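# Set the glass lid level on the saucepan

## Task

Place the glass lid onto the saucepan so that it rests flat and level, seated within the pan's rim.

## Robot and tools

ROBOT. Two six-joint arms with parallel grippers: left_arm (mounted on the +y side) and right_arm. Each arm's joints, in column order: waist, shoulder, elbow, wrist pitch, wrist yaw, wrist roll, then the gripper opening. Calibrated base positions in the scene frame: left_arm (-0.032, +0.251, +0.024) m, right_arm (-0.029, -0.338, +0.050) m, both almost unrotated. Stated joint ranges (rad): waist -2.618 to 3.054, shoulder 0.000 to 3.142, elbow 0.000 to 3.142, wrist pitch -1.571 to 1.571, wrist yaw -1.571 to 1.571, wrist roll -2.094 to 2.094. True ends may differ by up to 0.059 rad.

FRAME. Scene frame origin sits at table-top height, halfway between the nominal bases; +x points out over the table, +z up, +y toward left_arm. Camera names do not correspond to image sides. A gripper's fingers point along its own +z and close along its y. end_effector_position is the point between the pads, roughly 1 cm short of the fingertips; printed positions and orientations can be a few cm off, more when reaching far.

ROW FORMAT (used by execute_actions and move). One flat list of 14 numbers, each in [-1, 1], always covering both arms: left_arm's 6 joints then its opening, then right_arm's 6 joints then its opening. The joint numbers are offsets, not poses: they count from the arm's Joint targets as they stood when the action began (not from the previous row). Scale: 1.0 equals 2.224 rad for waist, shoulder and elbow and 8.485 rad for the three wrist joints, so a wrist offset of 0.1 is about 0.85 rad. Send 0 for a joint to keep it at its current target. The opening number is absolute: +1 fully open, -1 closed; values in between ask the fingers to sit where grip_measured reads that value. A call asking a joint more than 0.059 rad beyond its range is refused and nothing moves; one that merely runs into the true end stops there and may print "joint sent to its limit".

TOOLS.
- execute_actions(actions, cameras): actions is a list with at most one item. [] just reports state, with pictures and the scene number. {"rows": [...], "steps": n} runs up to 15 rows, one per 1/30 s step (n at most 15, default 15, minimum 3); the last row repeats if rows run short. {"steps": n} alone waits up to 300 steps, counted from the previous result, reply time included. Pictures come only for [] or when cameras lists them (["all"], names, or []).
- move(target, speed, blend, cameras): target is one 14-number row or a list of up to 15 rows; every row's offsets count from the same current Joint targets. All joints move in sync along interpolated paths (at least 0.5 s, whole list within 10 s). speed: rad/s of the joint with the longest travel, 0.01 to 12.57, default 0.5, one value or one per target. blend: rad of corner rounding per intermediate target, default 0. Finger changes in the first target are sent at the start; in later targets they are applied once the arm has settled there. The result adds a "move:" line: done, off_target (resting more than 0.035 rad from target), moving, held or fault, possibly limits=held. Paths do not avoid obstacles or the other arm. Pictures from every camera unless cameras restricts them.
- wait(seconds, cameras): seconds 0 to 10; sends nothing new.
- zoom_image(camera, region): camera is cam_head_left or cam_head_right; region [x0, y0, x1, y1] in image pixels, origin top-left, at most 504x504; only on a camera present in the latest images.
- read_manual(section): returns licence texts only; "licences".
- finished_scene(scene): the integer number of the current scene; ends it irreversibly and grades it.

RESULT LINES. end_effector_position (m) and end_effector_quat_wxyz in the scene frame. Joint positions (rad, last entry the pad gap in m, 0.094 fully open) and Joint velocities (rad/s, m/s; "within noise" when idle). Joint targets: the base your next offsets count from. Joint torques: per joint, gravity included, positive toward larger angle; joints 1 to 3 wrap at ±28 N m. grip_measured: finger opening on the command scale. "joint command not followed" means the clearance check altered that arm's targets. MOTOR HOT appears at 75 °C; at 90 °C an OVER-TEMPERATURE FAULT folds that arm and it stays idle.

TIMING AND MOTION. Nothing moves before the first robot call; afterwards the simulation runs while you think and write, and the arms keep heading to the last target. Each action's result is taken 3 steps before its end. Joint targets may only lead measured angles by 0.339 rad (big joints) or 2.2 rad (wrist), and targets implying more than 200 mm of gripper travel are scaled back, so break large moves into pieces. Tiny joint changes may not start at all.

GRIPPING. Glass can be hit or squeezed hard: close slowly, and note that around 0.05 below the touch reading the gripper is already at full force (about 50 to 64 N per pad). grip_measured keeps following the command, so it will not show contact. To release, command well above grip_measured.

AVOID. Knocking anything off the table or setting it down off the table; dropping the lid or letting go while it still moves; fast impacts and hard presses; any contact between the two arms or grippers; pinching the other arm's fingers; holding loads with stretched arms or pushing at unreachable poses, which heats motors. Something may occasionally nudge loose objects, so check images before finishing. To stop an arm pushing, send targets back past its measured Joint positions.

Each tool is called after "Request:" in YAML: its name, and indented under it one key for each argument.

## Session

Request:
execute_actions:
  actions: []

Scene clock: 0.00 s of 4200.00 s.
left_arm: end_effector_position=(+0.2905, +0.0431, +0.1846) grip_measured=+1.000 end_effector_quat_wxyz=(+0.409, +0.026, +0.856, -0.315) | right_arm: end_effector_position=(+0.2672, -0.2787, +0.1912) grip_measured=+1.000 end_effector_quat_wxyz=(+0.297, +0.069, +0.935, +0.181)
Joint positions: left_arm=[-0.484 1.223 0.617 0.114 0.168 -0.537 0.094] | right_arm=[0.024 1.094 0.77 -0.587 -0.286 0.274 0.094]
Joint velocities: within noise
Joint torques (N m): no reading
Heat: left arm: 34 °C; right arm: 34 °C.
Joint targets: left_arm=[-0.484 1.212 0.630 0.124 0.167 -0.532] | right_arm=[0.024 1.088 0.775 -0.590 -0.287 0.271]

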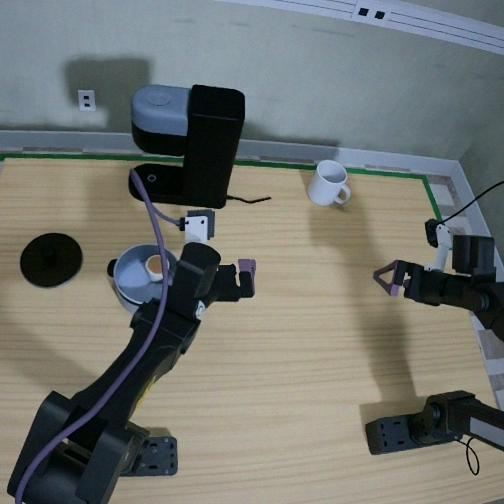

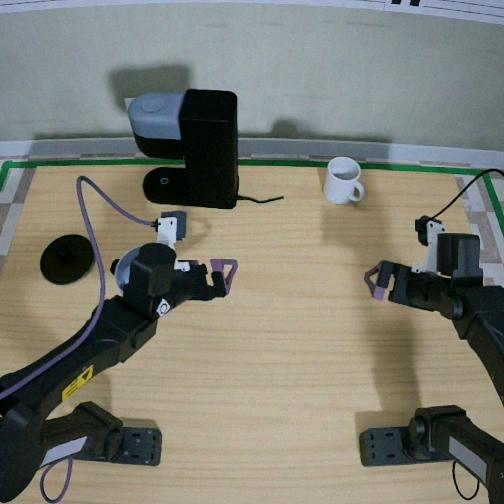

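Request:
zoom_image:
  camera: "cam_head_left"
  region: [0, 200, 220, 340]

Request:
zoom_image:
  camera: "cam_head_right"
  region: [10, 200, 210, 340]

Scaled by 2.291.

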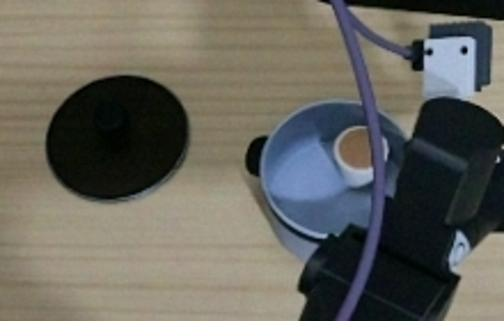

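Scaled by 2.520.

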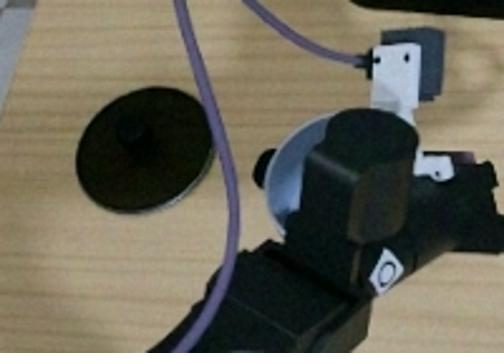

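Request:
move:
  target:
    - [0,-0.12,0,0,0,0.063,1,0,0,0,0,0,0,1]
    - [0.85,-0.12,0,0,0,0.063,1,0,0,0,0,0,0,1]
  speed: 0.8
  blend: 0.1

Request:
zoom_image:
  camera: "cam_head_left"
  region: [0, 200, 220, 340]

Request:
zoom_image:
  camera: "cam_head_right"
  region: [10, 200, 210, 340]

Scene clock: 4.23 s of 4200.00 s.
left_arm: end_effector_position=(+0.0610, +0.5989, +0.2755) grip_measured=+1.000 end_effector_quat_wxyz=(+0.517, -0.463, +0.633, +0.342) | right_arm: end_effector_position=(+0.2672, -0.2787, +0.1912) grip_measured=+1.000 end_effector_quat_wxyz=(+0.297, +0.069, +0.935, +0.181)
Joint positions: left_arm=[1.403 0.963 0.617 0.109 0.169 -0.006 0.094] | right_arm=[0.024 1.094 0.77 -0.587 -0.286 0.274 0.094]
Joint torques (N m): left_arm=[0.31 -3.51 7.62 1.64 0 0.08] | right_arm=[-0.01 -3.28 6.37 1.37 -0.1 -0.04]
Heat: left arm: 34 °C; right arm: 35 °C.
Joint targets: left_arm=[1.406 0.945 0.630 0.124 0.167 0.003] | right_arm=[0.024 1.088 0.775 -0.590 -0.287 0.271]
Kept back: nothing.
move: done

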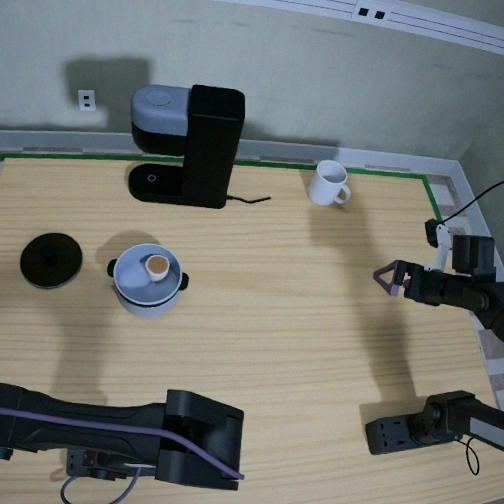

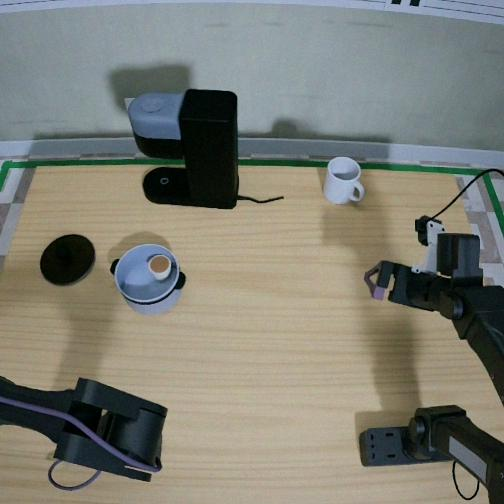

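Scaled by 2.291.

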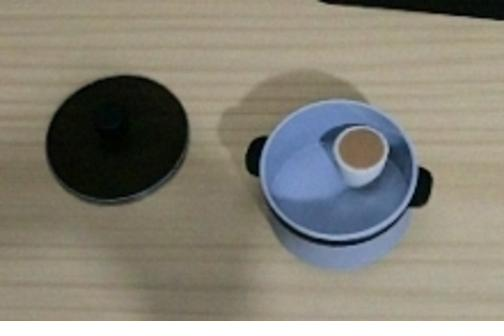

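Scaled by 2.520.

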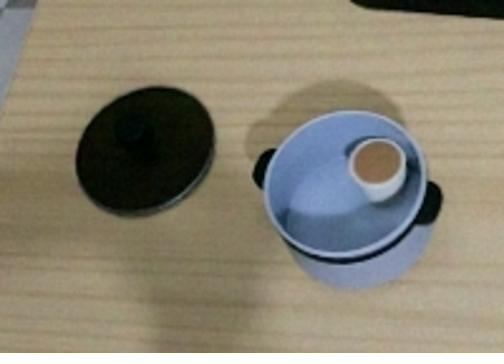

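Request:
zoom_image:
  camera: "cam_head_left"
  region: [100, 235, 195, 325]

Request:
zoom_image:
  camera: "cam_head_right"
  region: [100, 235, 195, 325]

Request:
zoom_image:
  camera: "cam_head_right"
  region: [30, 220, 110, 300]

Request:
zoom_image:
  camera: "cam_head_left"
  region: [10, 220, 90, 300]

Scaled by 5.305.

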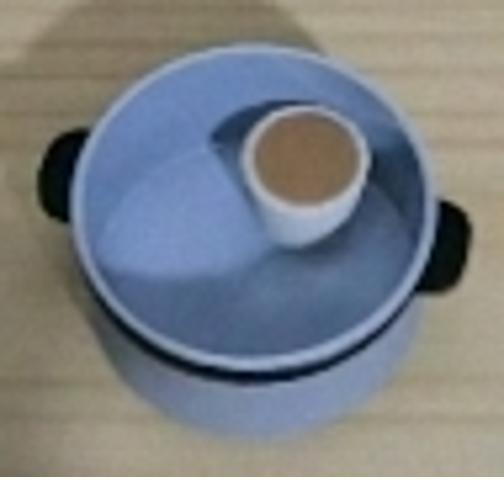

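Scaled by 5.305.

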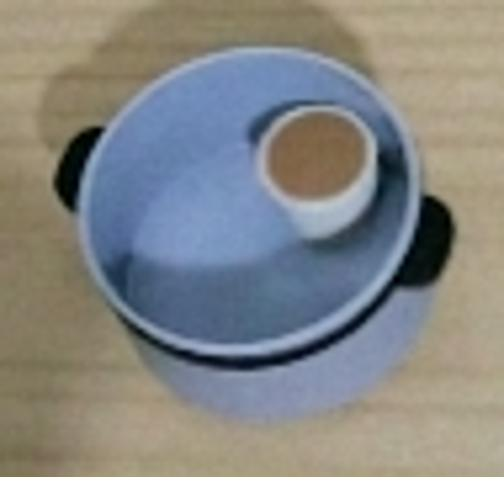

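Scaled by 6.300.

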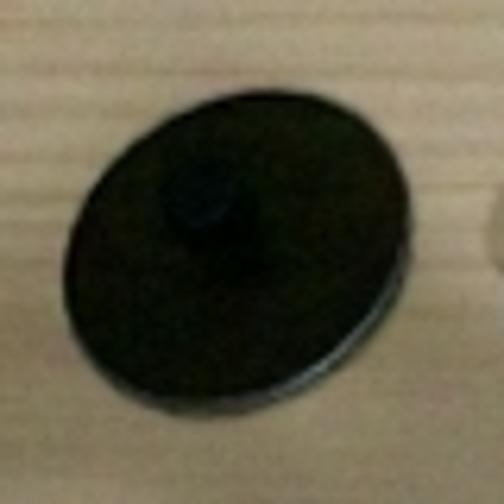

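Scaled by 6.300.

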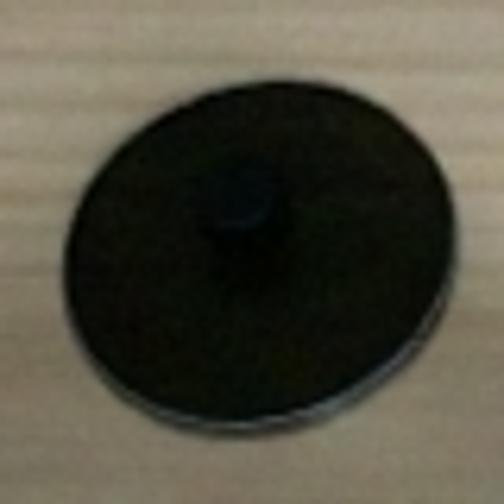

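Request:
move:
  target: [-0.432,0.703,0.862,-0.1973,-0.0197,0,1,0,0,0,0,0,0,1]
  speed: 0.9

Request:
zoom_image:
  camera: "cam_head_left"
  region: [0, 180, 160, 340]

Request:
zoom_image:
  camera: "cam_head_right"
  region: [0, 180, 160, 340]

Scene clock: 7.80 s of 4200.00 s.
left_arm: end_effector_position=(+0.4112, +0.4531, +0.1185) grip_measured=+1.000 end_effector_quat_wxyz=(+0.026, -0.214, +0.976, +0.000) | right_arm: end_effector_position=(+0.2672, -0.2787, +0.1912) grip_measured=+1.000 end_effector_quat_wxyz=(+0.297, +0.069, +0.935, +0.181)
Joint positions: left_arm=[0.442 2.498 2.519 -1.541 0.01 -0.002 0.094] | right_arm=[0.024 1.094 0.77 -0.587 -0.286 0.274 0.094]
Joint torques (N m): left_arm=[0.27 -14.26 7.53 0.13 -0.11 0.03] | right_arm=[-0.02 -3.26 6.41 1.37 -0.11 -0.04]
Heat: left arm: 35 °C; right arm: 35 °C.
Joint targets: left_arm=[0.445 2.509 2.547 -1.550 0.000 0.003] | right_arm=[0.024 1.088 0.775 -0.590 -0.287 0.271]
Kept back: nothing.
move: done

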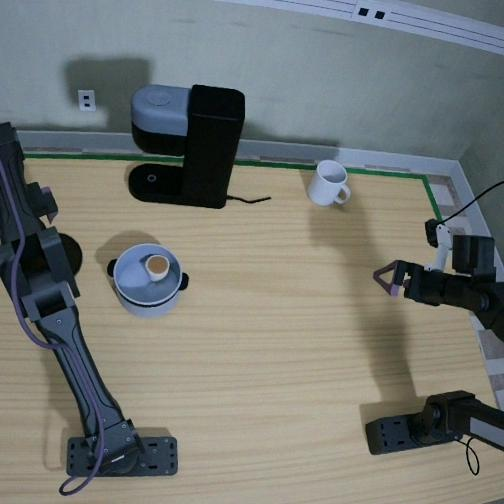

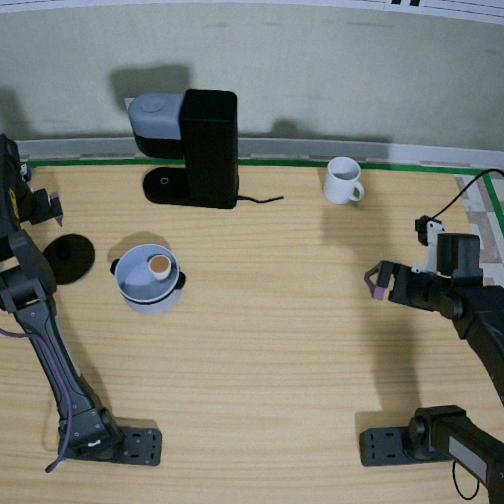

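Scaled by 3.150.

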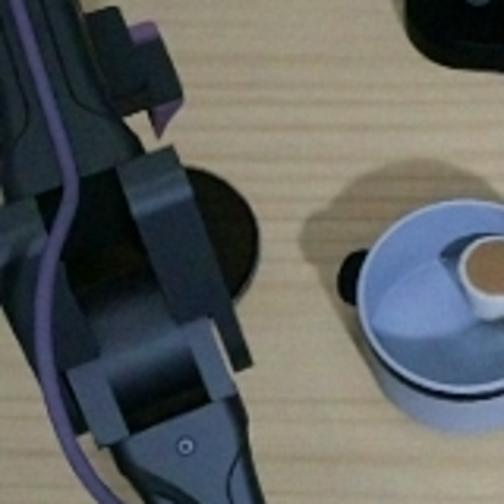

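Scaled by 3.150.

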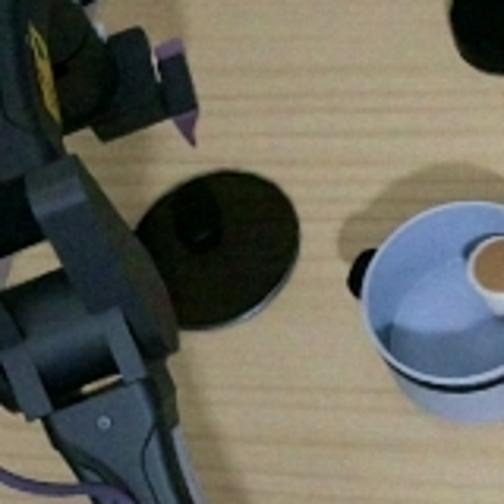

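Request:
move:
  target: [0.0022,-0.0256,-0.1326,0.0224,0,0,1,0,0,0,0,0,0,1]
  speed: 0.3

Request:
zoom_image:
  camera: "cam_head_left"
  region: [0, 190, 120, 310]

Request:
zoom_image:
  camera: "cam_head_right"
  region: [0, 190, 120, 310]

Scene clock: 10.03 s of 4200.00 s.
left_arm: end_effector_position=(+0.3958, +0.4461, +0.0531) grip_measured=+1.000 end_effector_quat_wxyz=(-0.024, -0.214, +0.976, -0.010) | right_arm: end_effector_position=(+0.2672, -0.2787, +0.1912) grip_measured=+1.000 end_effector_quat_wxyz=(+0.297, +0.069, +0.935, +0.181)
Joint positions: left_arm=[0.442 2.498 2.256 -1.381 0.01 -0.002 0.094] | right_arm=[0.024 1.094 0.77 -0.587 -0.286 0.274 0.094]
Joint torques (N m): left_arm=[0.5 -19.47 4.81 0.14 -0.13 -0.03] | right_arm=[-0.02 -3.28 6.39 1.37 -0.09 -0.04]
Heat: left arm: 36 °C; right arm: 36 °C.
Joint targets: left_arm=[0.450 2.452 2.252 -1.360 0.000 0.003] | right_arm=[0.024 1.088 0.775 -0.590 -0.287 0.271]
Kept back: nothing.
move: off_target (left_arm); left_arm: the shoulder is farthest, 0.046 rad from its target

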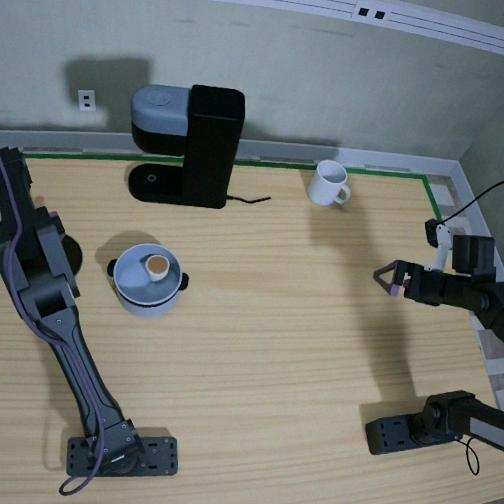

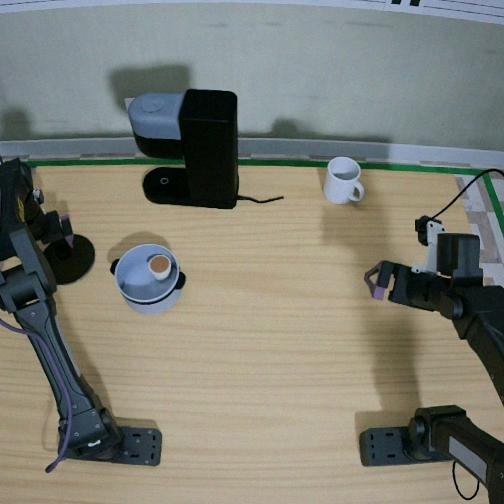

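Scaled by 4.200.

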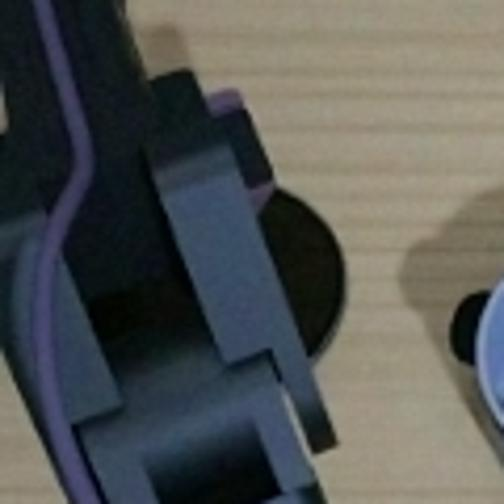

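Scaled by 4.200.

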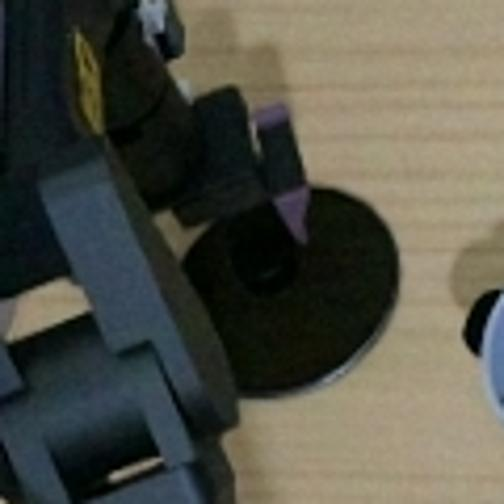

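Request:
move:
  target: [-0.0126,-0.0031,-0.0603,0.0154,0,0,1,0,0,0,0,0,0,1]
  speed: 0.2

Request:
zoom_image:
  camera: "cam_head_right"
  region: [10, 200, 110, 300]

Request:
zoom_image:
  camera: "cam_head_left"
  region: [0, 200, 100, 300]

Scene clock: 11.67 s of 4200.00 s.
left_arm: end_effector_position=(+0.3974, +0.4400, +0.0359) grip_measured=+1.000 end_effector_quat_wxyz=(-0.015, -0.207, +0.978, -0.009) | right_arm: end_effector_position=(+0.2672, -0.2787, +0.1912) grip_measured=+1.000 end_effector_quat_wxyz=(+0.297, +0.069, +0.935, +0.181)
Joint positions: left_arm=[0.43 2.469 2.136 -1.271 0.012 0.001 0.094] | right_arm=[0.024 1.094 0.77 -0.587 -0.286 0.274 0.094]
Joint torques (N m): left_arm=[-0.54 -17.2 3.78 0.39 -0.1 0] | right_arm=[-0.02 -3.28 6.39 1.37 -0.11 -0.05]
Heat: left arm: 37 °C; right arm: 36 °C.
Joint targets: left_arm=[0.422 2.445 2.118 -1.229 0.000 0.003] | right_arm=[0.024 1.088 0.775 -0.590 -0.287 0.271]
Kept back: nothing.
move: off_target (left_arm); left_arm: the wrist pitch is farthest, 0.042 rad from its target

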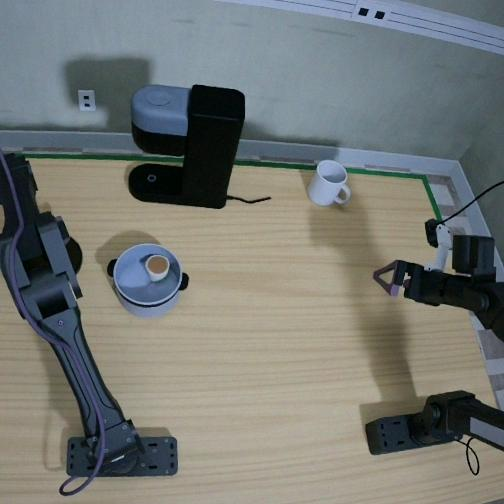

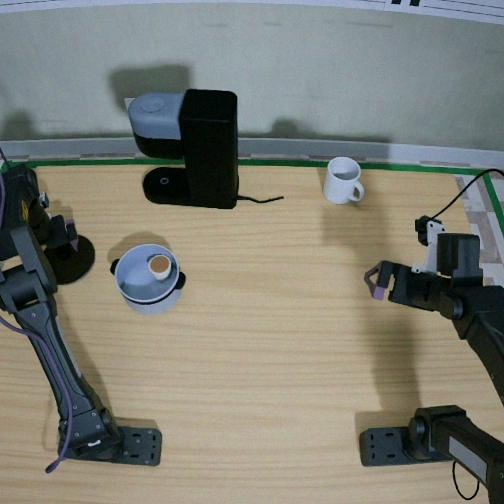

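Scaled by 5.040.

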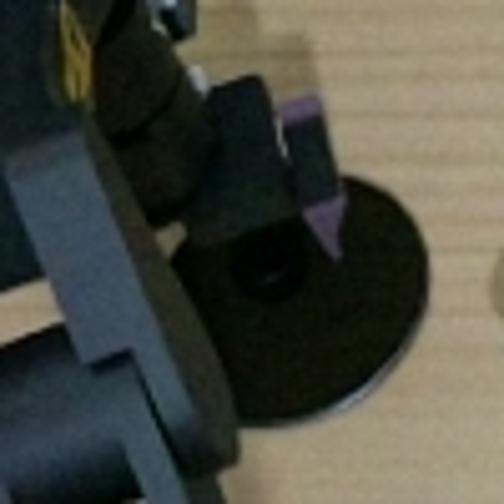

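Scaled by 5.040.

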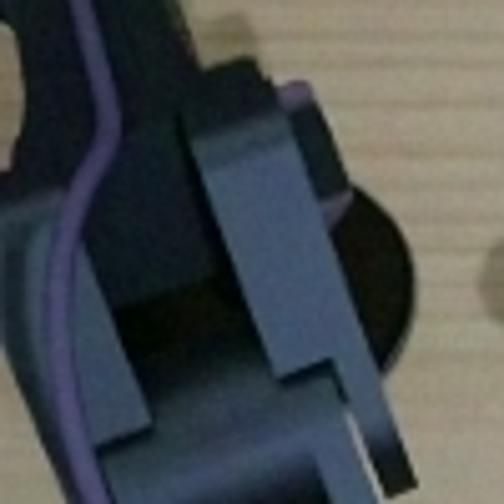

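Request:
move:
  target: [0,0,0,0.0042,0,0,1,0,0,0,0,0,0,1]
  speed: 0.2

Request:
zoom_image:
  camera: "cam_head_right"
  region: [10, 200, 110, 300]

Scene clock: 12.77 s of 4200.00 s.
left_arm: end_effector_position=(+0.4032, +0.4412, +0.0354) grip_measured=+1.000 end_effector_quat_wxyz=(-0.003, -0.205, +0.979, -0.008) | right_arm: end_effector_position=(+0.2672, -0.2787, +0.1912) grip_measured=+1.000 end_effector_quat_wxyz=(+0.297, +0.069, +0.935, +0.181)
Joint positions: left_arm=[0.428 2.468 2.134 -1.245 0.014 0.004 0.094] | right_arm=[0.024 1.094 0.77 -0.587 -0.286 0.274 0.094]
Joint torques (N m): left_arm=[-0.46 -17.31 4.04 0.59 -0.18 -0.05] | right_arm=[-0.01 -3.26 6.39 1.37 -0.1 -0.05]
Heat: left arm: 38 °C; right arm: 36 °C.
Joint targets: left_arm=[0.422 2.445 2.118 -1.194 0.000 0.003] | right_arm=[0.024 1.088 0.775 -0.590 -0.287 0.271]
Kept back: nothing.
move: off_target (left_arm); left_arm: the wrist pitch is farthest, 0.052 rad from its target

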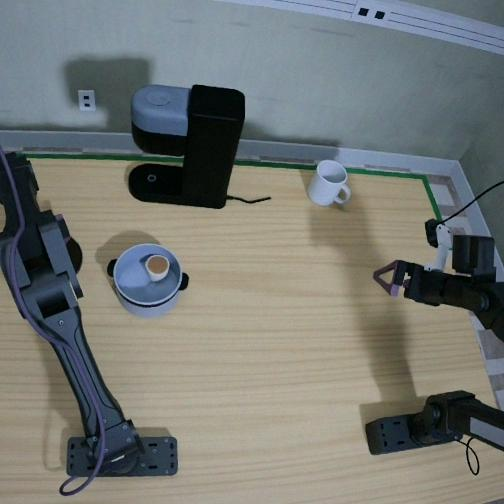

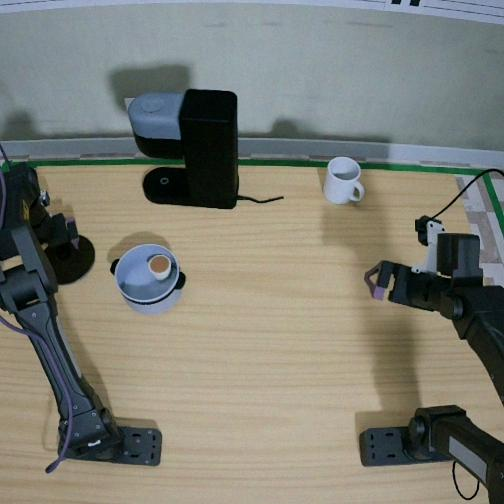

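Scaled by 5.040.

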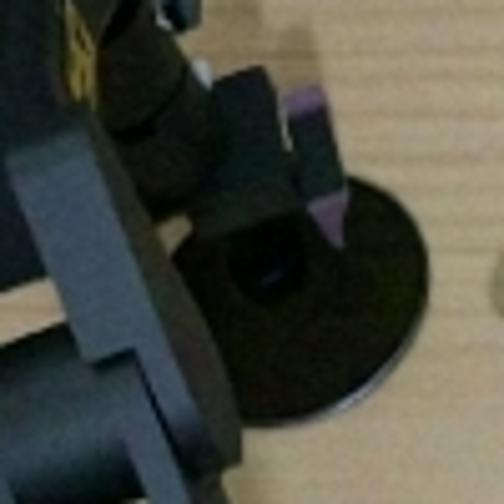

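Request:
execute_actions:
  actions:
    - {"rows":[[0,0,0,0,0,0,0.9,0,0,0,0,0,0,1],[0,0,0,0,0,0,0.8,0,0,0,0,0,0,1],[0,0,0,0,0,0,0.7,0,0,0,0,0,0,1],[0,0,0,0,0,0,0.6,0,0,0,0,0,0,1],[0,0,0,0,0,0,0.5,0,0,0,0,0,0,1],[0,0,0,0,0,0,0.4,0,0,0,0,0,0,1],[0,0,0,0,0,0,0.3,0,0,0,0,0,0,1],[0,0,0,0,0,0,0.25,0,0,0,0,0,0,1],[0,0,0,0,0,0,0.2,0,0,0,0,0,0,1],[0,0,0,0,0,0,0.15,0,0,0,0,0,0,1],[0,0,0,0,0,0,0.1,0,0,0,0,0,0,1],[0,0,0,0,0,0,0.05,0,0,0,0,0,0,1],[0,0,0,0,0,0,0,0,0,0,0,0,0,1],[0,0,0,0,0,0,-0.05,0,0,0,0,0,0,1],[0,0,0,0,0,0,-0.1,0,0,0,0,0,0,1]]}

Request:
execute_actions:
  actions:
    - {"rows":[[0,0,0,0,0,0,-0.14,0,0,0,0,0,0,1],[0,0,0,0,0,0,-0.18,0,0,0,0,0,0,1],[0,0,0,0,0,0,-0.22,0,0,0,0,0,0,1],[0,0,0,0,0,0,-0.26,0,0,0,0,0,0,1],[0,0,0,0,0,0,-0.3,0,0,0,0,0,0,1],[0,0,0,0,0,0,-0.34,0,0,0,0,0,0,1],[0,0,0,0,0,0,-0.38,0,0,0,0,0,0,1],[0,0,0,0,0,0,-0.42,0,0,0,0,0,0,1],[0,0,0,0,0,0,-0.46,0,0,0,0,0,0,1],[0,0,0,0,0,0,-0.5,0,0,0,0,0,0,1],[0,0,0,0,0,0,-0.55,0,0,0,0,0,0,1],[0,0,0,0,0,0,-0.6,0,0,0,0,0,0,1],[0,0,0,0,0,0,-0.65,0,0,0,0,0,0,1],[0,0,0,0,0,0,-0.7,0,0,0,0,0,0,1],[0,0,0,0,0,0,-0.75,0,0,0,0,0,0,1]]}

Request:
wait:
  seconds: 0.4

Request:
zoom_image:
  camera: "cam_head_right"
  region: [10, 200, 110, 300]

Scene clock: 13.57 s of 4200.00 s.
left_arm: end_effector_position=(+0.4107, +0.4368, +0.0360) grip_measured=+0.086 end_effector_quat_wxyz=(+0.009, -0.199, +0.980, -0.012) | right_arm: end_effector_position=(+0.2672, -0.2787, +0.1912) grip_measured=+1.000 end_effector_quat_wxyz=(+0.297, +0.069, +0.935, +0.181)
Joint positions: left_arm=[0.418 2.467 2.134 -1.225 0.027 0.004 0.051] | right_arm=[0.024 1.094 0.77 -0.587 -0.286 0.274 0.094]
Joint velocities: left_arm=[-0.002 -0.022 0.002 0.007 0.022 0.051 -0.074] | right_arm=[within noise]
Joint torques (N m): left_arm=[0.21 -17.09 4.14 0.33 -0.28 -0.08] | right_arm=[-0.01 -3.28 6.38 1.37 -0.1 -0.04]
Heat: left arm: 38 °C; right arm: 36 °C.
Joint targets: left_arm=[0.422 2.445 2.118 -1.194 0.000 0.003] | right_arm=[0.024 1.088 0.775 -0.590 -0.287 0.271]
Steps of this call (1-12: nothing new was sent; 13-24: this action's first 12). Readings (joint positions of left_arm | right_arm):
13: [0.428 2.468 2.134 -1.244 0.016 0.004] | [0.024 1.094 0.770 -0.587 -0.286 0.274]
14: [0.427 2.468 2.134 -1.242 0.019 0.004] | [0.024 1.094 0.770 -0.587 -0.286 0.274]
16: [0.424 2.468 2.134 -1.237 0.022 0.004] | [0.024 1.094 0.770 -0.587 -0.286 0.274]
20: [0.418 2.468 2.134 -1.229 0.027 0.004] | [0.024 1.094 0.770 -0.587 -0.286 0.274]
24: the state above

Scene clock: 14.07 s of 4200.00 s.
left_arm: end_effector_position=(+0.4149, +0.4406, +0.0369) grip_measured=-0.569 end_effector_quat_wxyz=(+0.019, -0.199, +0.980, -0.003) | right_arm: end_effector_position=(+0.2672, -0.2787, +0.1912) grip_measured=+1.000 end_effector_quat_wxyz=(+0.297, +0.069, +0.935, +0.181)
Joint positions: left_arm=[0.417 2.465 2.133 -1.204 0.014 0.004 0.02] | right_arm=[0.024 1.094 0.77 -0.587 -0.286 0.274 0.094]
Joint velocities: left_arm=[0.002 -0.007 -0.017 0.183 -0.022 -0.037 -0.063] | right_arm=[within noise]
Joint torques (N m): left_arm=[0.28 -16.94 4.04 0.05 -0.11 -0.04] | right_arm=[-0.01 -3.26 6.38 1.37 -0.11 -0.05]
Heat: left arm: 38 °C; right arm: 36 °C.
Joint targets: left_arm=[0.422 2.445 2.118 -1.194 0.000 0.003] | right_arm=[0.024 1.088 0.775 -0.590 -0.287 0.271]
Steps of this call (1-3: your previous action's last 3; 4-15: this action's first 12). Readings (joint positions of left_arm | right_arm):
4: [0.418 2.466 2.134 -1.221 0.027 0.004] | [0.024 1.094 0.770 -0.587 -0.286 0.274]
5: [0.418 2.466 2.134 -1.221 0.027 0.004] | [0.024 1.094 0.770 -0.587 -0.286 0.274]
7: [0.418 2.465 2.134 -1.220 0.025 0.004] | [0.024 1.094 0.770 -0.587 -0.286 0.274]
11: [0.417 2.465 2.134 -1.209 0.018 0.004] | [0.024 1.094 0.770 -0.587 -0.286 0.274]
15: the state above

Scene clock: 14.57 s of 4200.00 s.
left_arm: end_effector_position=(+0.4158, +0.4414, +0.0370) grip_measured=-0.747 end_effector_quat_wxyz=(+0.021, -0.199, +0.980, -0.002) | right_arm: end_effector_position=(+0.2672, -0.2787, +0.1912) grip_measured=+1.000 end_effector_quat_wxyz=(+0.297, +0.069, +0.935, +0.181)
Joint positions: left_arm=[0.417 2.465 2.133 -1.199 0.012 0.004 0.012] | right_arm=[0.024 1.094 0.77 -0.587 -0.286 0.274 0.094]
Joint torques (N m): left_arm=[0.18 -17.25 4.21 0.16 -0.16 -0.02] | right_arm=[-0.02 -3.28 6.41 1.37 -0.11 -0.05]
Heat: left arm: 39 °C; right arm: 36 °C.
Joint targets: left_arm=[0.422 2.445 2.118 -1.194 0.000 0.003] | right_arm=[0.024 1.088 0.775 -0.590 -0.287 0.271]
Steps of this call (1-3: your previous action's last 3; 4-15: toward your last target). Readings (joint positions of left_arm | right_arm):
1: [0.417 2.465 2.133 -1.202 0.014 0.004] | [0.024 1.094 0.770 -0.587 -0.286 0.274]
2: [0.417 2.465 2.133 -1.201 0.013 0.004] | [0.024 1.094 0.770 -0.587 -0.286 0.274]
4: [0.417 2.465 2.133 -1.199 0.012 0.004] | [0.024 1.094 0.770 -0.587 -0.286 0.274]
8: [0.417 2.465 2.133 -1.199 0.012 0.004] | [0.024 1.094 0.770 -0.587 -0.286 0.274]
15: the state above
All arms were judged still, so your last target was given up. Each gripper or tool keeps its last command.

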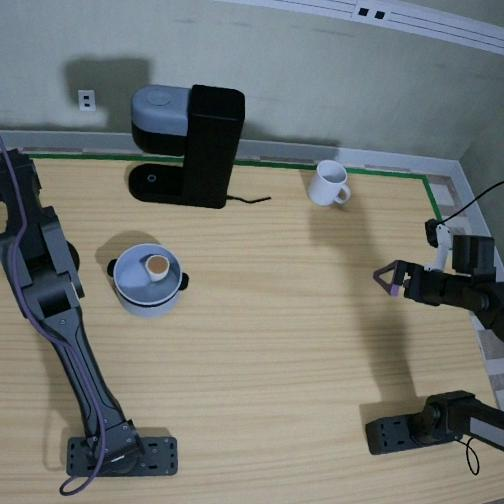

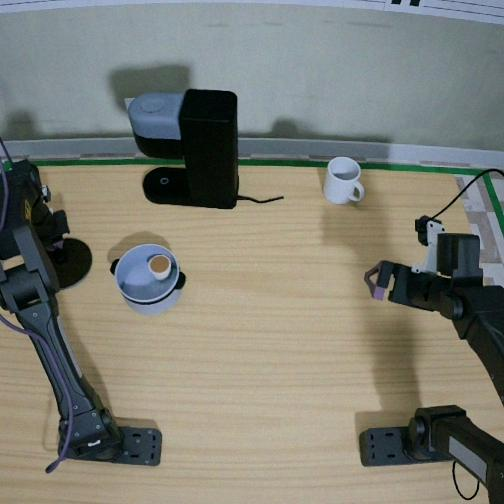

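Scaled by 5.040.

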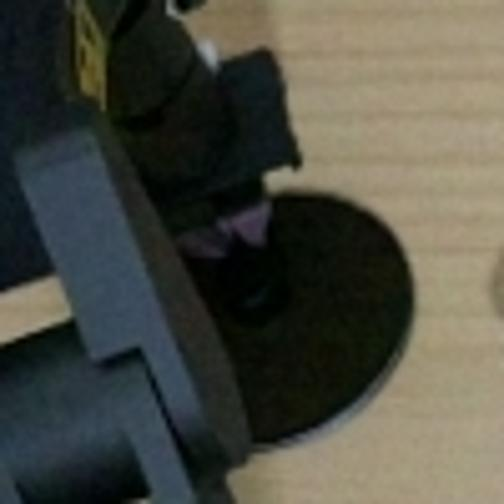

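Request:
move:
  target:
    - [0,0,0,0,0,0,0.7,0,0,0,0,0,0,1]
    - [-0.0027,-0.0225,-0.0441,0.0028,0,0,0.7,0,0,0,0,0,0,1]
  speed: 0.2

Request:
zoom_image:
  camera: "cam_head_right"
  region: [10, 200, 110, 300]

Scene clock: 16.13 s of 4200.00 s.
left_arm: end_effector_position=(+0.4034, +0.4365, +0.0332) grip_measured=+0.697 end_effector_quat_wxyz=(+0.011, -0.200, +0.980, -0.003) | right_arm: end_effector_position=(+0.2672, -0.2787, +0.1912) grip_measured=+1.000 end_effector_quat_wxyz=(+0.297, +0.069, +0.935, +0.181)
Joint positions: left_arm=[0.418 2.422 2.041 -1.168 0.011 0.003 0.08] | right_arm=[0.024 1.094 0.77 -0.587 -0.286 0.274 0.094]
Joint torques (N m): left_arm=[-0.1 -17.33 3.44 0.07 -0.05 -0.01] | right_arm=[-0.01 -3.26 6.38 1.37 -0.1 -0.04]
Heat: left arm: 39 °C; right arm: 36 °C.
Joint targets: left_arm=[0.416 2.395 2.020 -1.170 0.000 0.003] | right_arm=[0.024 1.088 0.775 -0.590 -0.287 0.271]
Kept back: nothing.
move: done

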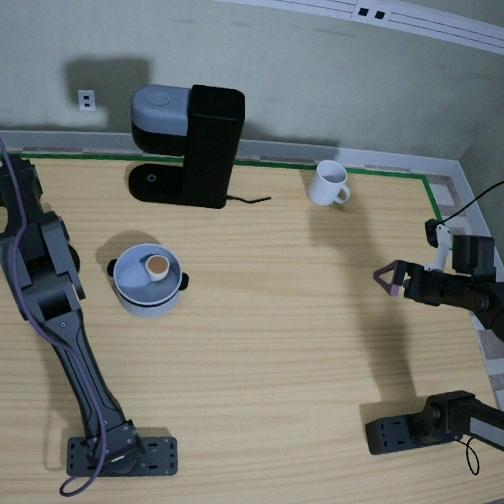

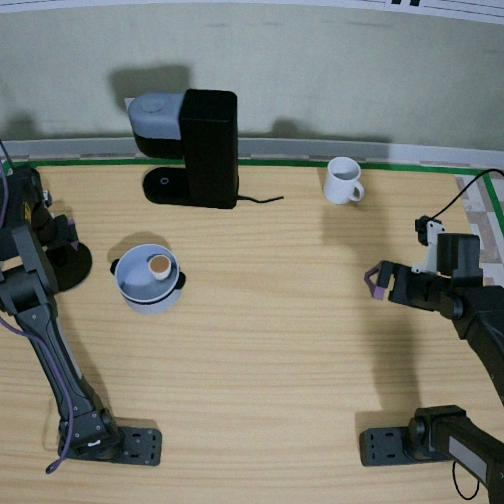

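Scaled by 5.040.

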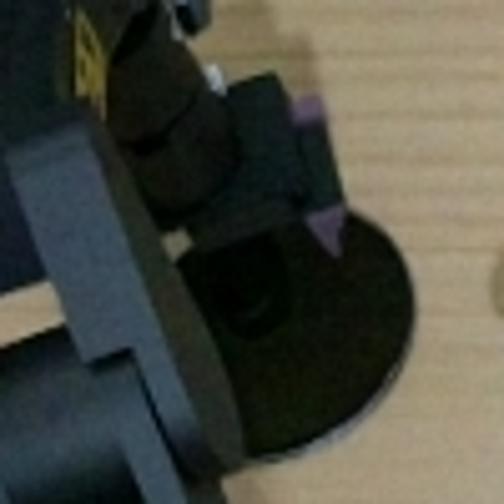

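Request:
move:
  target: [0,-0.0238,-0.0418,0.0025,0,0,0.7,0,0,0,0,0,0,1]
  speed: 0.2

Request:
zoom_image:
  camera: "cam_head_right"
  region: [10, 200, 110, 300]

Scene clock: 17.17 s of 4200.00 s.
left_arm: end_effector_position=(+0.3885, +0.4301, +0.0328) grip_measured=+0.697 end_effector_quat_wxyz=(+0.001, -0.200, +0.980, -0.005) | right_arm: end_effector_position=(+0.2672, -0.2787, +0.1912) grip_measured=+1.000 end_effector_quat_wxyz=(+0.297, +0.069, +0.935, +0.181)
Joint positions: left_arm=[0.418 2.37 1.948 -1.148 0.011 0.003 0.08] | right_arm=[0.024 1.094 0.77 -0.587 -0.286 0.274 0.094]
Joint torques (N m): left_arm=[-0.08 -16.98 3.6 0.07 -0.11 -0.01] | right_arm=[-0.01 -3.29 6.41 1.37 -0.1 -0.04]
Heat: left arm: 40 °C; right arm: 36 °C.
Joint targets: left_arm=[0.416 2.342 1.927 -1.149 0.000 0.003] | right_arm=[0.024 1.088 0.775 -0.590 -0.287 0.271]
Kept back: nothing.
move: done

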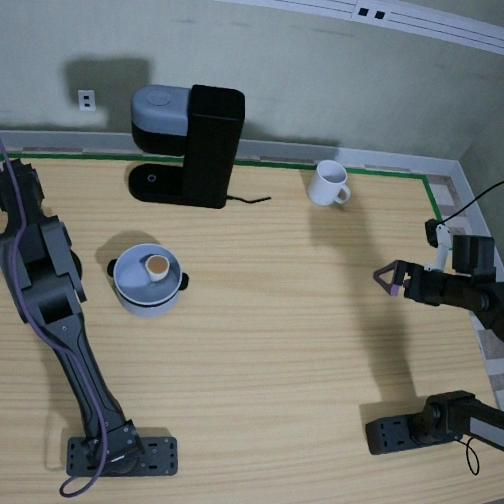

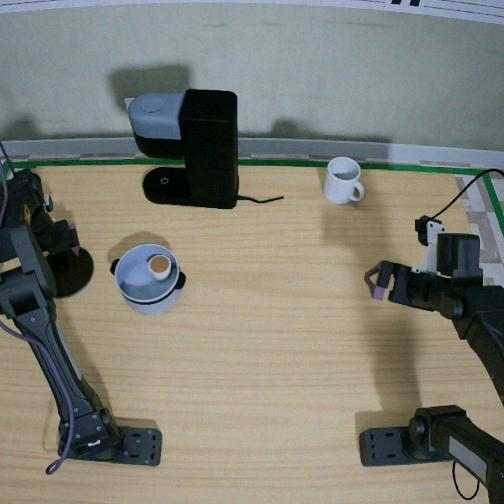

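Scaled by 5.040.

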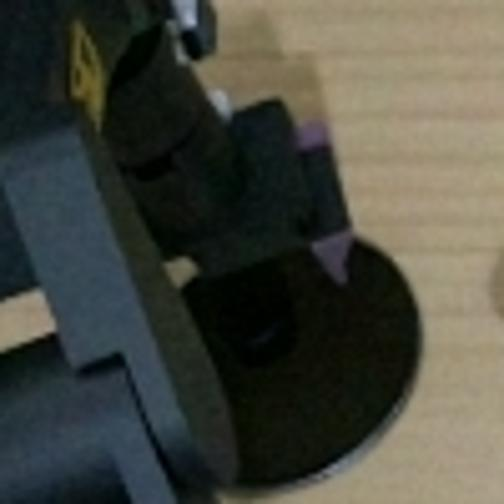

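Request:
move:
  target:
    - [0,-0.0145,0,0,0,0,0.7,0,0,0,0,0,0,1]
    - [0,-0.0355,-0.036,0,0,0,0.7,0,0,0,0,0,0,1]
  speed: 0.15

Request:
zoom_image:
  camera: "cam_head_right"
  region: [10, 200, 110, 300]

Scene clock: 18.60 s of 4200.00 s.
left_arm: end_effector_position=(+0.3695, +0.4220, +0.0342) grip_measured=+0.697 end_effector_quat_wxyz=(-0.016, -0.200, +0.980, -0.009) | right_arm: end_effector_position=(+0.2672, -0.2787, +0.1912) grip_measured=+1.000 end_effector_quat_wxyz=(+0.297, +0.069, +0.935, +0.181)
Joint positions: left_arm=[0.418 2.316 1.857 -1.146 0.011 0.003 0.08] | right_arm=[0.024 1.094 0.77 -0.587 -0.286 0.274 0.094]
Joint torques (N m): left_arm=[-0.17 -18.78 4.26 -0.04 -0.14 -0.06] | right_arm=[-0.01 -3.26 6.39 1.36 -0.1 -0.05]
Heat: left arm: 41 °C; right arm: 36 °C.
Joint targets: left_arm=[0.416 2.263 1.847 -1.149 0.000 0.003] | right_arm=[0.024 1.088 0.775 -0.590 -0.287 0.271]
Kept back: nothing.
move: off_target (left_arm); left_arm: the shoulder is farthest, 0.053 rad from its target

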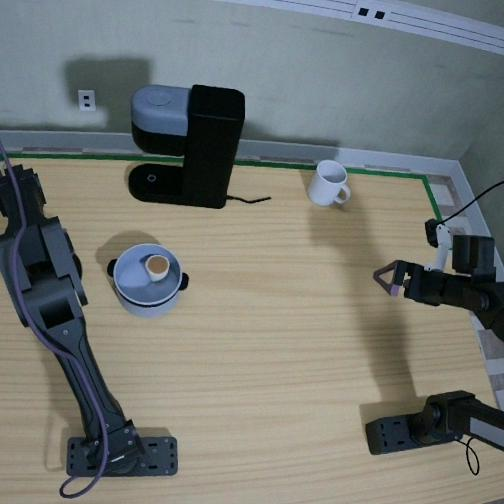

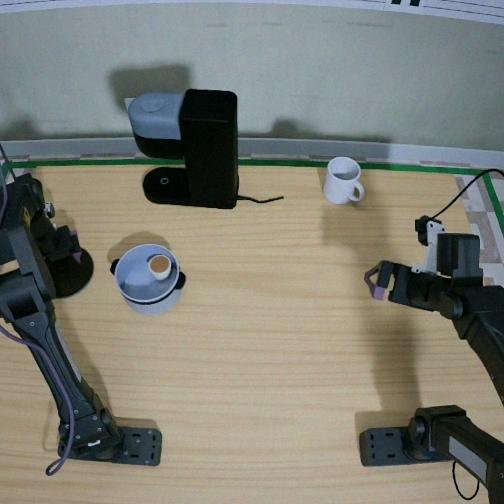

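Scaled by 5.040.

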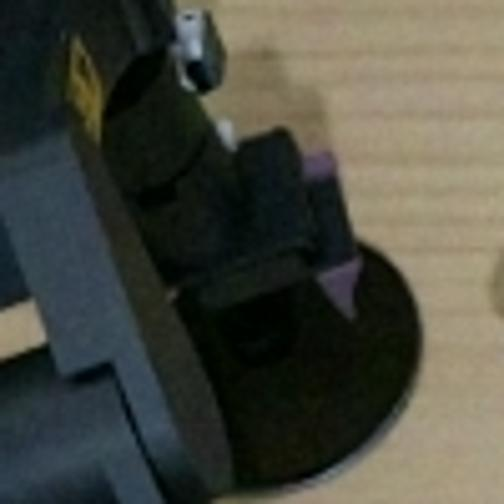

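Request:
move:
  target:
    - [0,0.006,0,0.0027,0,0,0.7,0,0,0,0,0,0,1]
    - [0,0.006,0,0.0027,0,0,0.0,0,0,0,0,0,0,1]
    - [0,0.006,0,0.0027,0,0,-0.3,0,0,0,0,0,0,1]
  speed: 0.15

Request:
execute_actions:
  actions:
    - {"rows":[[0,0,0,0,0,0,-0.34,0,0,0,0,0,0,1],[0,0,0,0,0,0,-0.38,0,0,0,0,0,0,1],[0,0,0,0,0,0,-0.42,0,0,0,0,0,0,1],[0,0,0,0,0,0,-0.46,0,0,0,0,0,0,1],[0,0,0,0,0,0,-0.5,0,0,0,0,0,0,1],[0,0,0,0,0,0,-0.54,0,0,0,0,0,0,1],[0,0,0,0,0,0,-0.58,0,0,0,0,0,0,1],[0,0,0,0,0,0,-0.62,0,0,0,0,0,0,1],[0,0,0,0,0,0,-0.66,0,0,0,0,0,0,1],[0,0,0,0,0,0,-0.70,0,0,0,0,0,0,1],[0,0,0,0,0,0,-0.74,0,0,0,0,0,0,1],[0,0,0,0,0,0,-0.78,0,0,0,0,0,0,1]]}

Request:
wait:
  seconds: 0.4

Request:
zoom_image:
  camera: "cam_head_right"
  region: [10, 200, 110, 300]

Scene clock: 20.60 s of 4200.00 s.
left_arm: end_effector_position=(+0.3707, +0.4225, +0.0368) grip_measured=-0.284 end_effector_quat_wxyz=(-0.011, -0.200, +0.980, -0.008) | right_arm: end_effector_position=(+0.2672, -0.2787, +0.1912) grip_measured=+1.000 end_effector_quat_wxyz=(+0.297, +0.069, +0.935, +0.181)
Joint positions: left_arm=[0.418 2.309 1.857 -1.144 0.011 0.003 0.034] | right_arm=[0.024 1.094 0.77 -0.587 -0.286 0.274 0.094]
Joint torques (N m): left_arm=[-0.08 -16.84 4.22 0.19 -0.1 -0.02] | right_arm=[-0.02 -3.25 6.39 1.37 -0.1 -0.04]
Heat: left arm: 42 °C; right arm: 36 °C.
Joint targets: left_arm=[0.416 2.276 1.847 -1.126 -0.001 0.003] | right_arm=[0.024 1.088 0.775 -0.590 -0.287 0.271]
Kept back: nothing.
move: done; target 2's new numbers were sent with left_arm's shoulder 0.039 rad from that target

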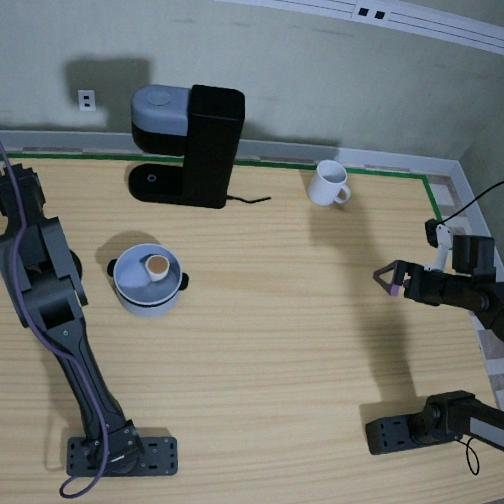

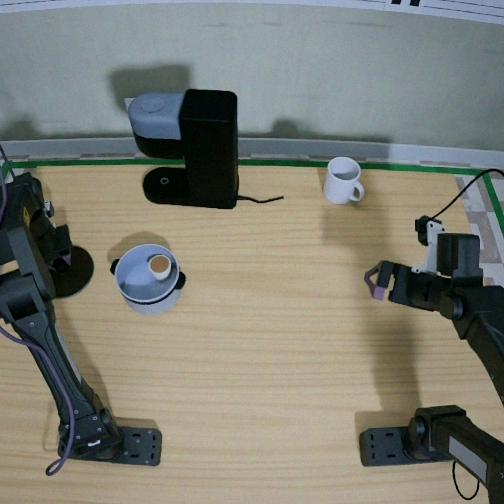

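Scene clock: 21.00 s of 4200.00 s.
left_arm: end_effector_position=(+0.3707, +0.4225, +0.0368) grip_measured=-0.285 end_effector_quat_wxyz=(-0.011, -0.200, +0.980, -0.008) | right_arm: end_effector_position=(+0.2672, -0.2787, +0.1912) grip_measured=+1.000 end_effector_quat_wxyz=(+0.297, +0.069, +0.935, +0.181)
Joint positions: left_arm=[0.418 2.309 1.857 -1.144 0.011 0.003 0.034] | right_arm=[0.024 1.094 0.77 -0.587 -0.286 0.274 0.094]
Joint torques (N m): left_arm=[-0.1 -16.91 4.38 0.19 -0.14 -0.07] | right_arm=[-0.01 -3.28 6.38 1.37 -0.1 -0.04]
Heat: left arm: 42 °C; right arm: 36 °C.
Joint targets: left_arm=[0.416 2.276 1.847 -1.126 -0.001 0.003] | right_arm=[0.024 1.088 0.775 -0.590 -0.287 0.271]
Steps of this call (1-12: this action's first 12). Readings (joint positions of left_arm | right_arm):
1: [0.418 2.309 1.857 -1.144 0.011 0.003] | [0.024 1.094 0.770 -0.587 -0.286 0.274]
2: [0.418 2.309 1.857 -1.144 0.011 0.003] | [0.024 1.094 0.770 -0.587 -0.286 0.274]
4: [0.418 2.309 1.857 -1.144 0.011 0.003] | [0.024 1.094 0.770 -0.587 -0.286 0.274]
8: [0.418 2.309 1.857 -1.144 0.011 0.003] | [0.024 1.094 0.770 -0.587 -0.286 0.274]
12: the state above

Scene clock: 21.50 s of 4200.00 s.
left_arm: end_effector_position=(+0.3707, +0.4225, +0.0368) grip_measured=-0.285 end_effector_quat_wxyz=(-0.011, -0.200, +0.980, -0.008) | right_arm: end_effector_position=(+0.2672, -0.2787, +0.1912) grip_measured=+1.000 end_effector_quat_wxyz=(+0.297, +0.069, +0.935, +0.181)
Joint positions: left_arm=[0.418 2.309 1.857 -1.144 0.011 0.003 0.034] | right_arm=[0.024 1.094 0.77 -0.587 -0.286 0.274 0.094]
Joint torques (N m): left_arm=[-0.32 -16.94 4.53 0.18 -0.13 0] | right_arm=[-0.01 -3.25 6.39 1.37 -0.1 -0.04]
Heat: left arm: 43 °C; right arm: 36 °C.
Joint targets: left_arm=[0.416 2.276 1.847 -1.126 -0.001 0.003] | right_arm=[0.024 1.088 0.775 -0.590 -0.287 0.271]
Steps of this call (1-3: your previous action's last 3; 4-15: toward your last target). Readings (joint positions of left_arm | right_arm):
1: [0.418 2.309 1.857 -1.144 0.011 0.003] | [0.024 1.094 0.770 -0.587 -0.286 0.274]
2: [0.418 2.309 1.857 -1.144 0.011 0.003] | [0.024 1.094 0.770 -0.587 -0.286 0.274]
4: [0.418 2.309 1.857 -1.144 0.011 0.003] | [0.024 1.094 0.770 -0.587 -0.286 0.274]
8: [0.418 2.309 1.857 -1.144 0.011 0.003] | [0.024 1.094 0.770 -0.587 -0.286 0.274]
15: the state above
All arms were judged still, so your last target was given up. Each gripper or tool keeps its last command.

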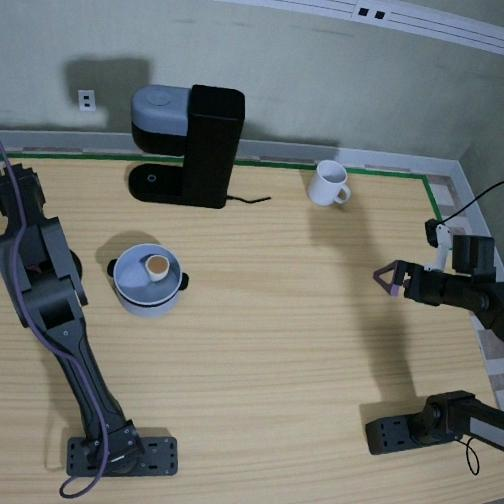

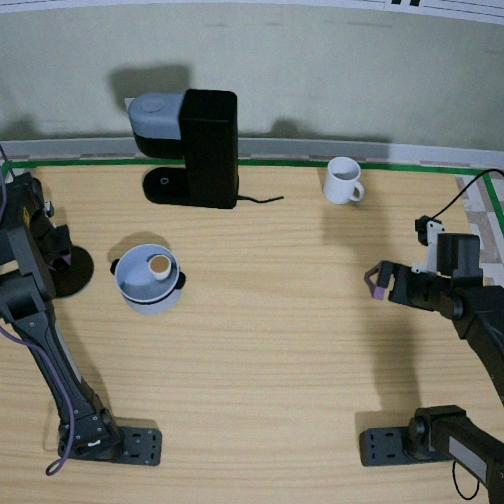

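Scaled by 5.040.

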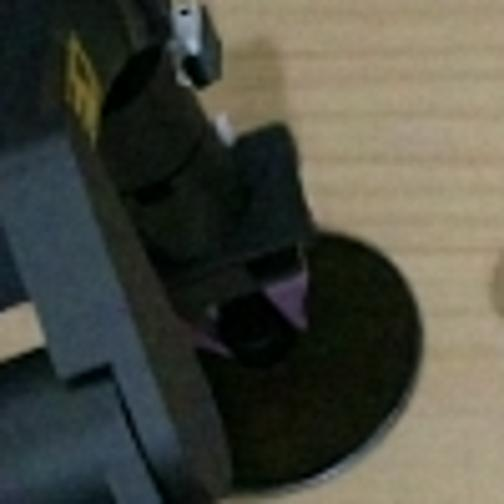

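Request:
move:
  target:
    - [0,-0.1084,0.0373,-0.0388,0,0,-0.78,0,0,0,0,0,0,1]
    - [-0.2172,-0.1084,0.0373,-0.0388,0,0,-0.78,0,0,0,0,0,0,1]
  speed: 0.3

Request:
zoom_image:
  camera: "cam_head_right"
  region: [70, 200, 220, 350]

Request:
zoom_image:
  camera: "cam_head_left"
  region: [70, 200, 220, 350]

Scene clock: 25.00 s of 4200.00 s.
left_arm: end_effector_position=(+0.3545, +0.2183, +0.1351) grip_measured=-0.285 end_effector_quat_wxyz=(-0.031, +0.044, +0.999, -0.001) | right_arm: end_effector_position=(+0.2672, -0.2787, +0.1912) grip_measured=+1.000 end_effector_quat_wxyz=(+0.297, +0.069, +0.935, +0.181)
Joint positions: left_arm=[-0.072 2.093 1.897 -1.438 0.004 0.003 0.034] | right_arm=[0.024 1.094 0.77 -0.587 -0.286 0.274 0.094]
Joint torques (N m): left_arm=[0.29 -17.31 7.86 -0.25 -0.09 -0.04] | right_arm=[-0.02 -3.28 6.39 1.37 -0.11 -0.05]
Heat: left arm: 44 °C; right arm: 36 °C.
Joint targets: left_arm=[-0.067 2.035 1.930 -1.455 0.000 0.003] | right_arm=[0.024 1.088 0.775 -0.590 -0.287 0.271]
Kept back: nothing.
move: off_target (left_arm); left_arm: the shoulder is farthest, 0.058 rad from its target

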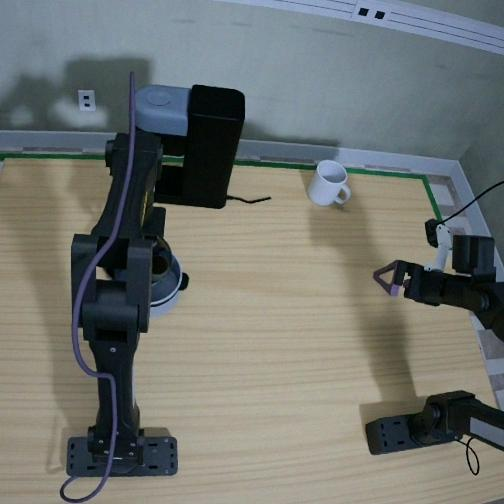

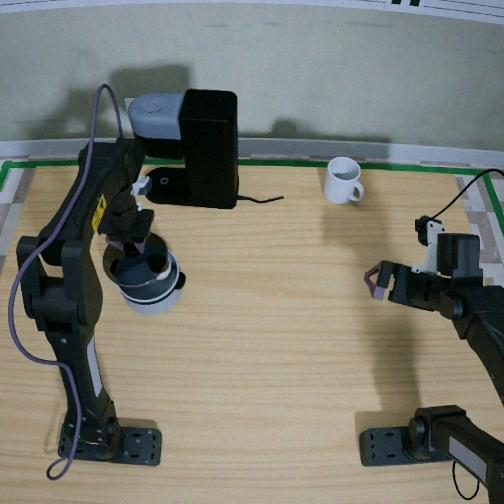

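Scaled by 3.360.

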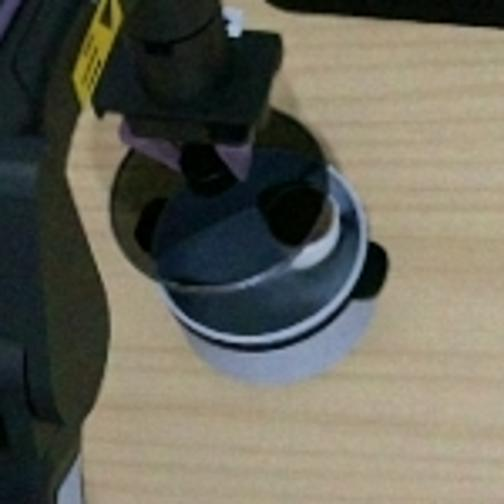

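Scaled by 3.360.

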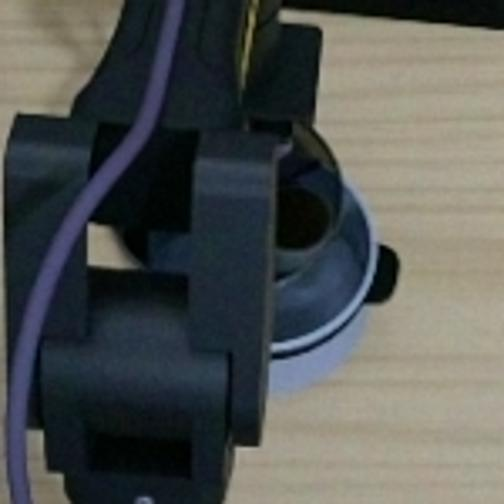

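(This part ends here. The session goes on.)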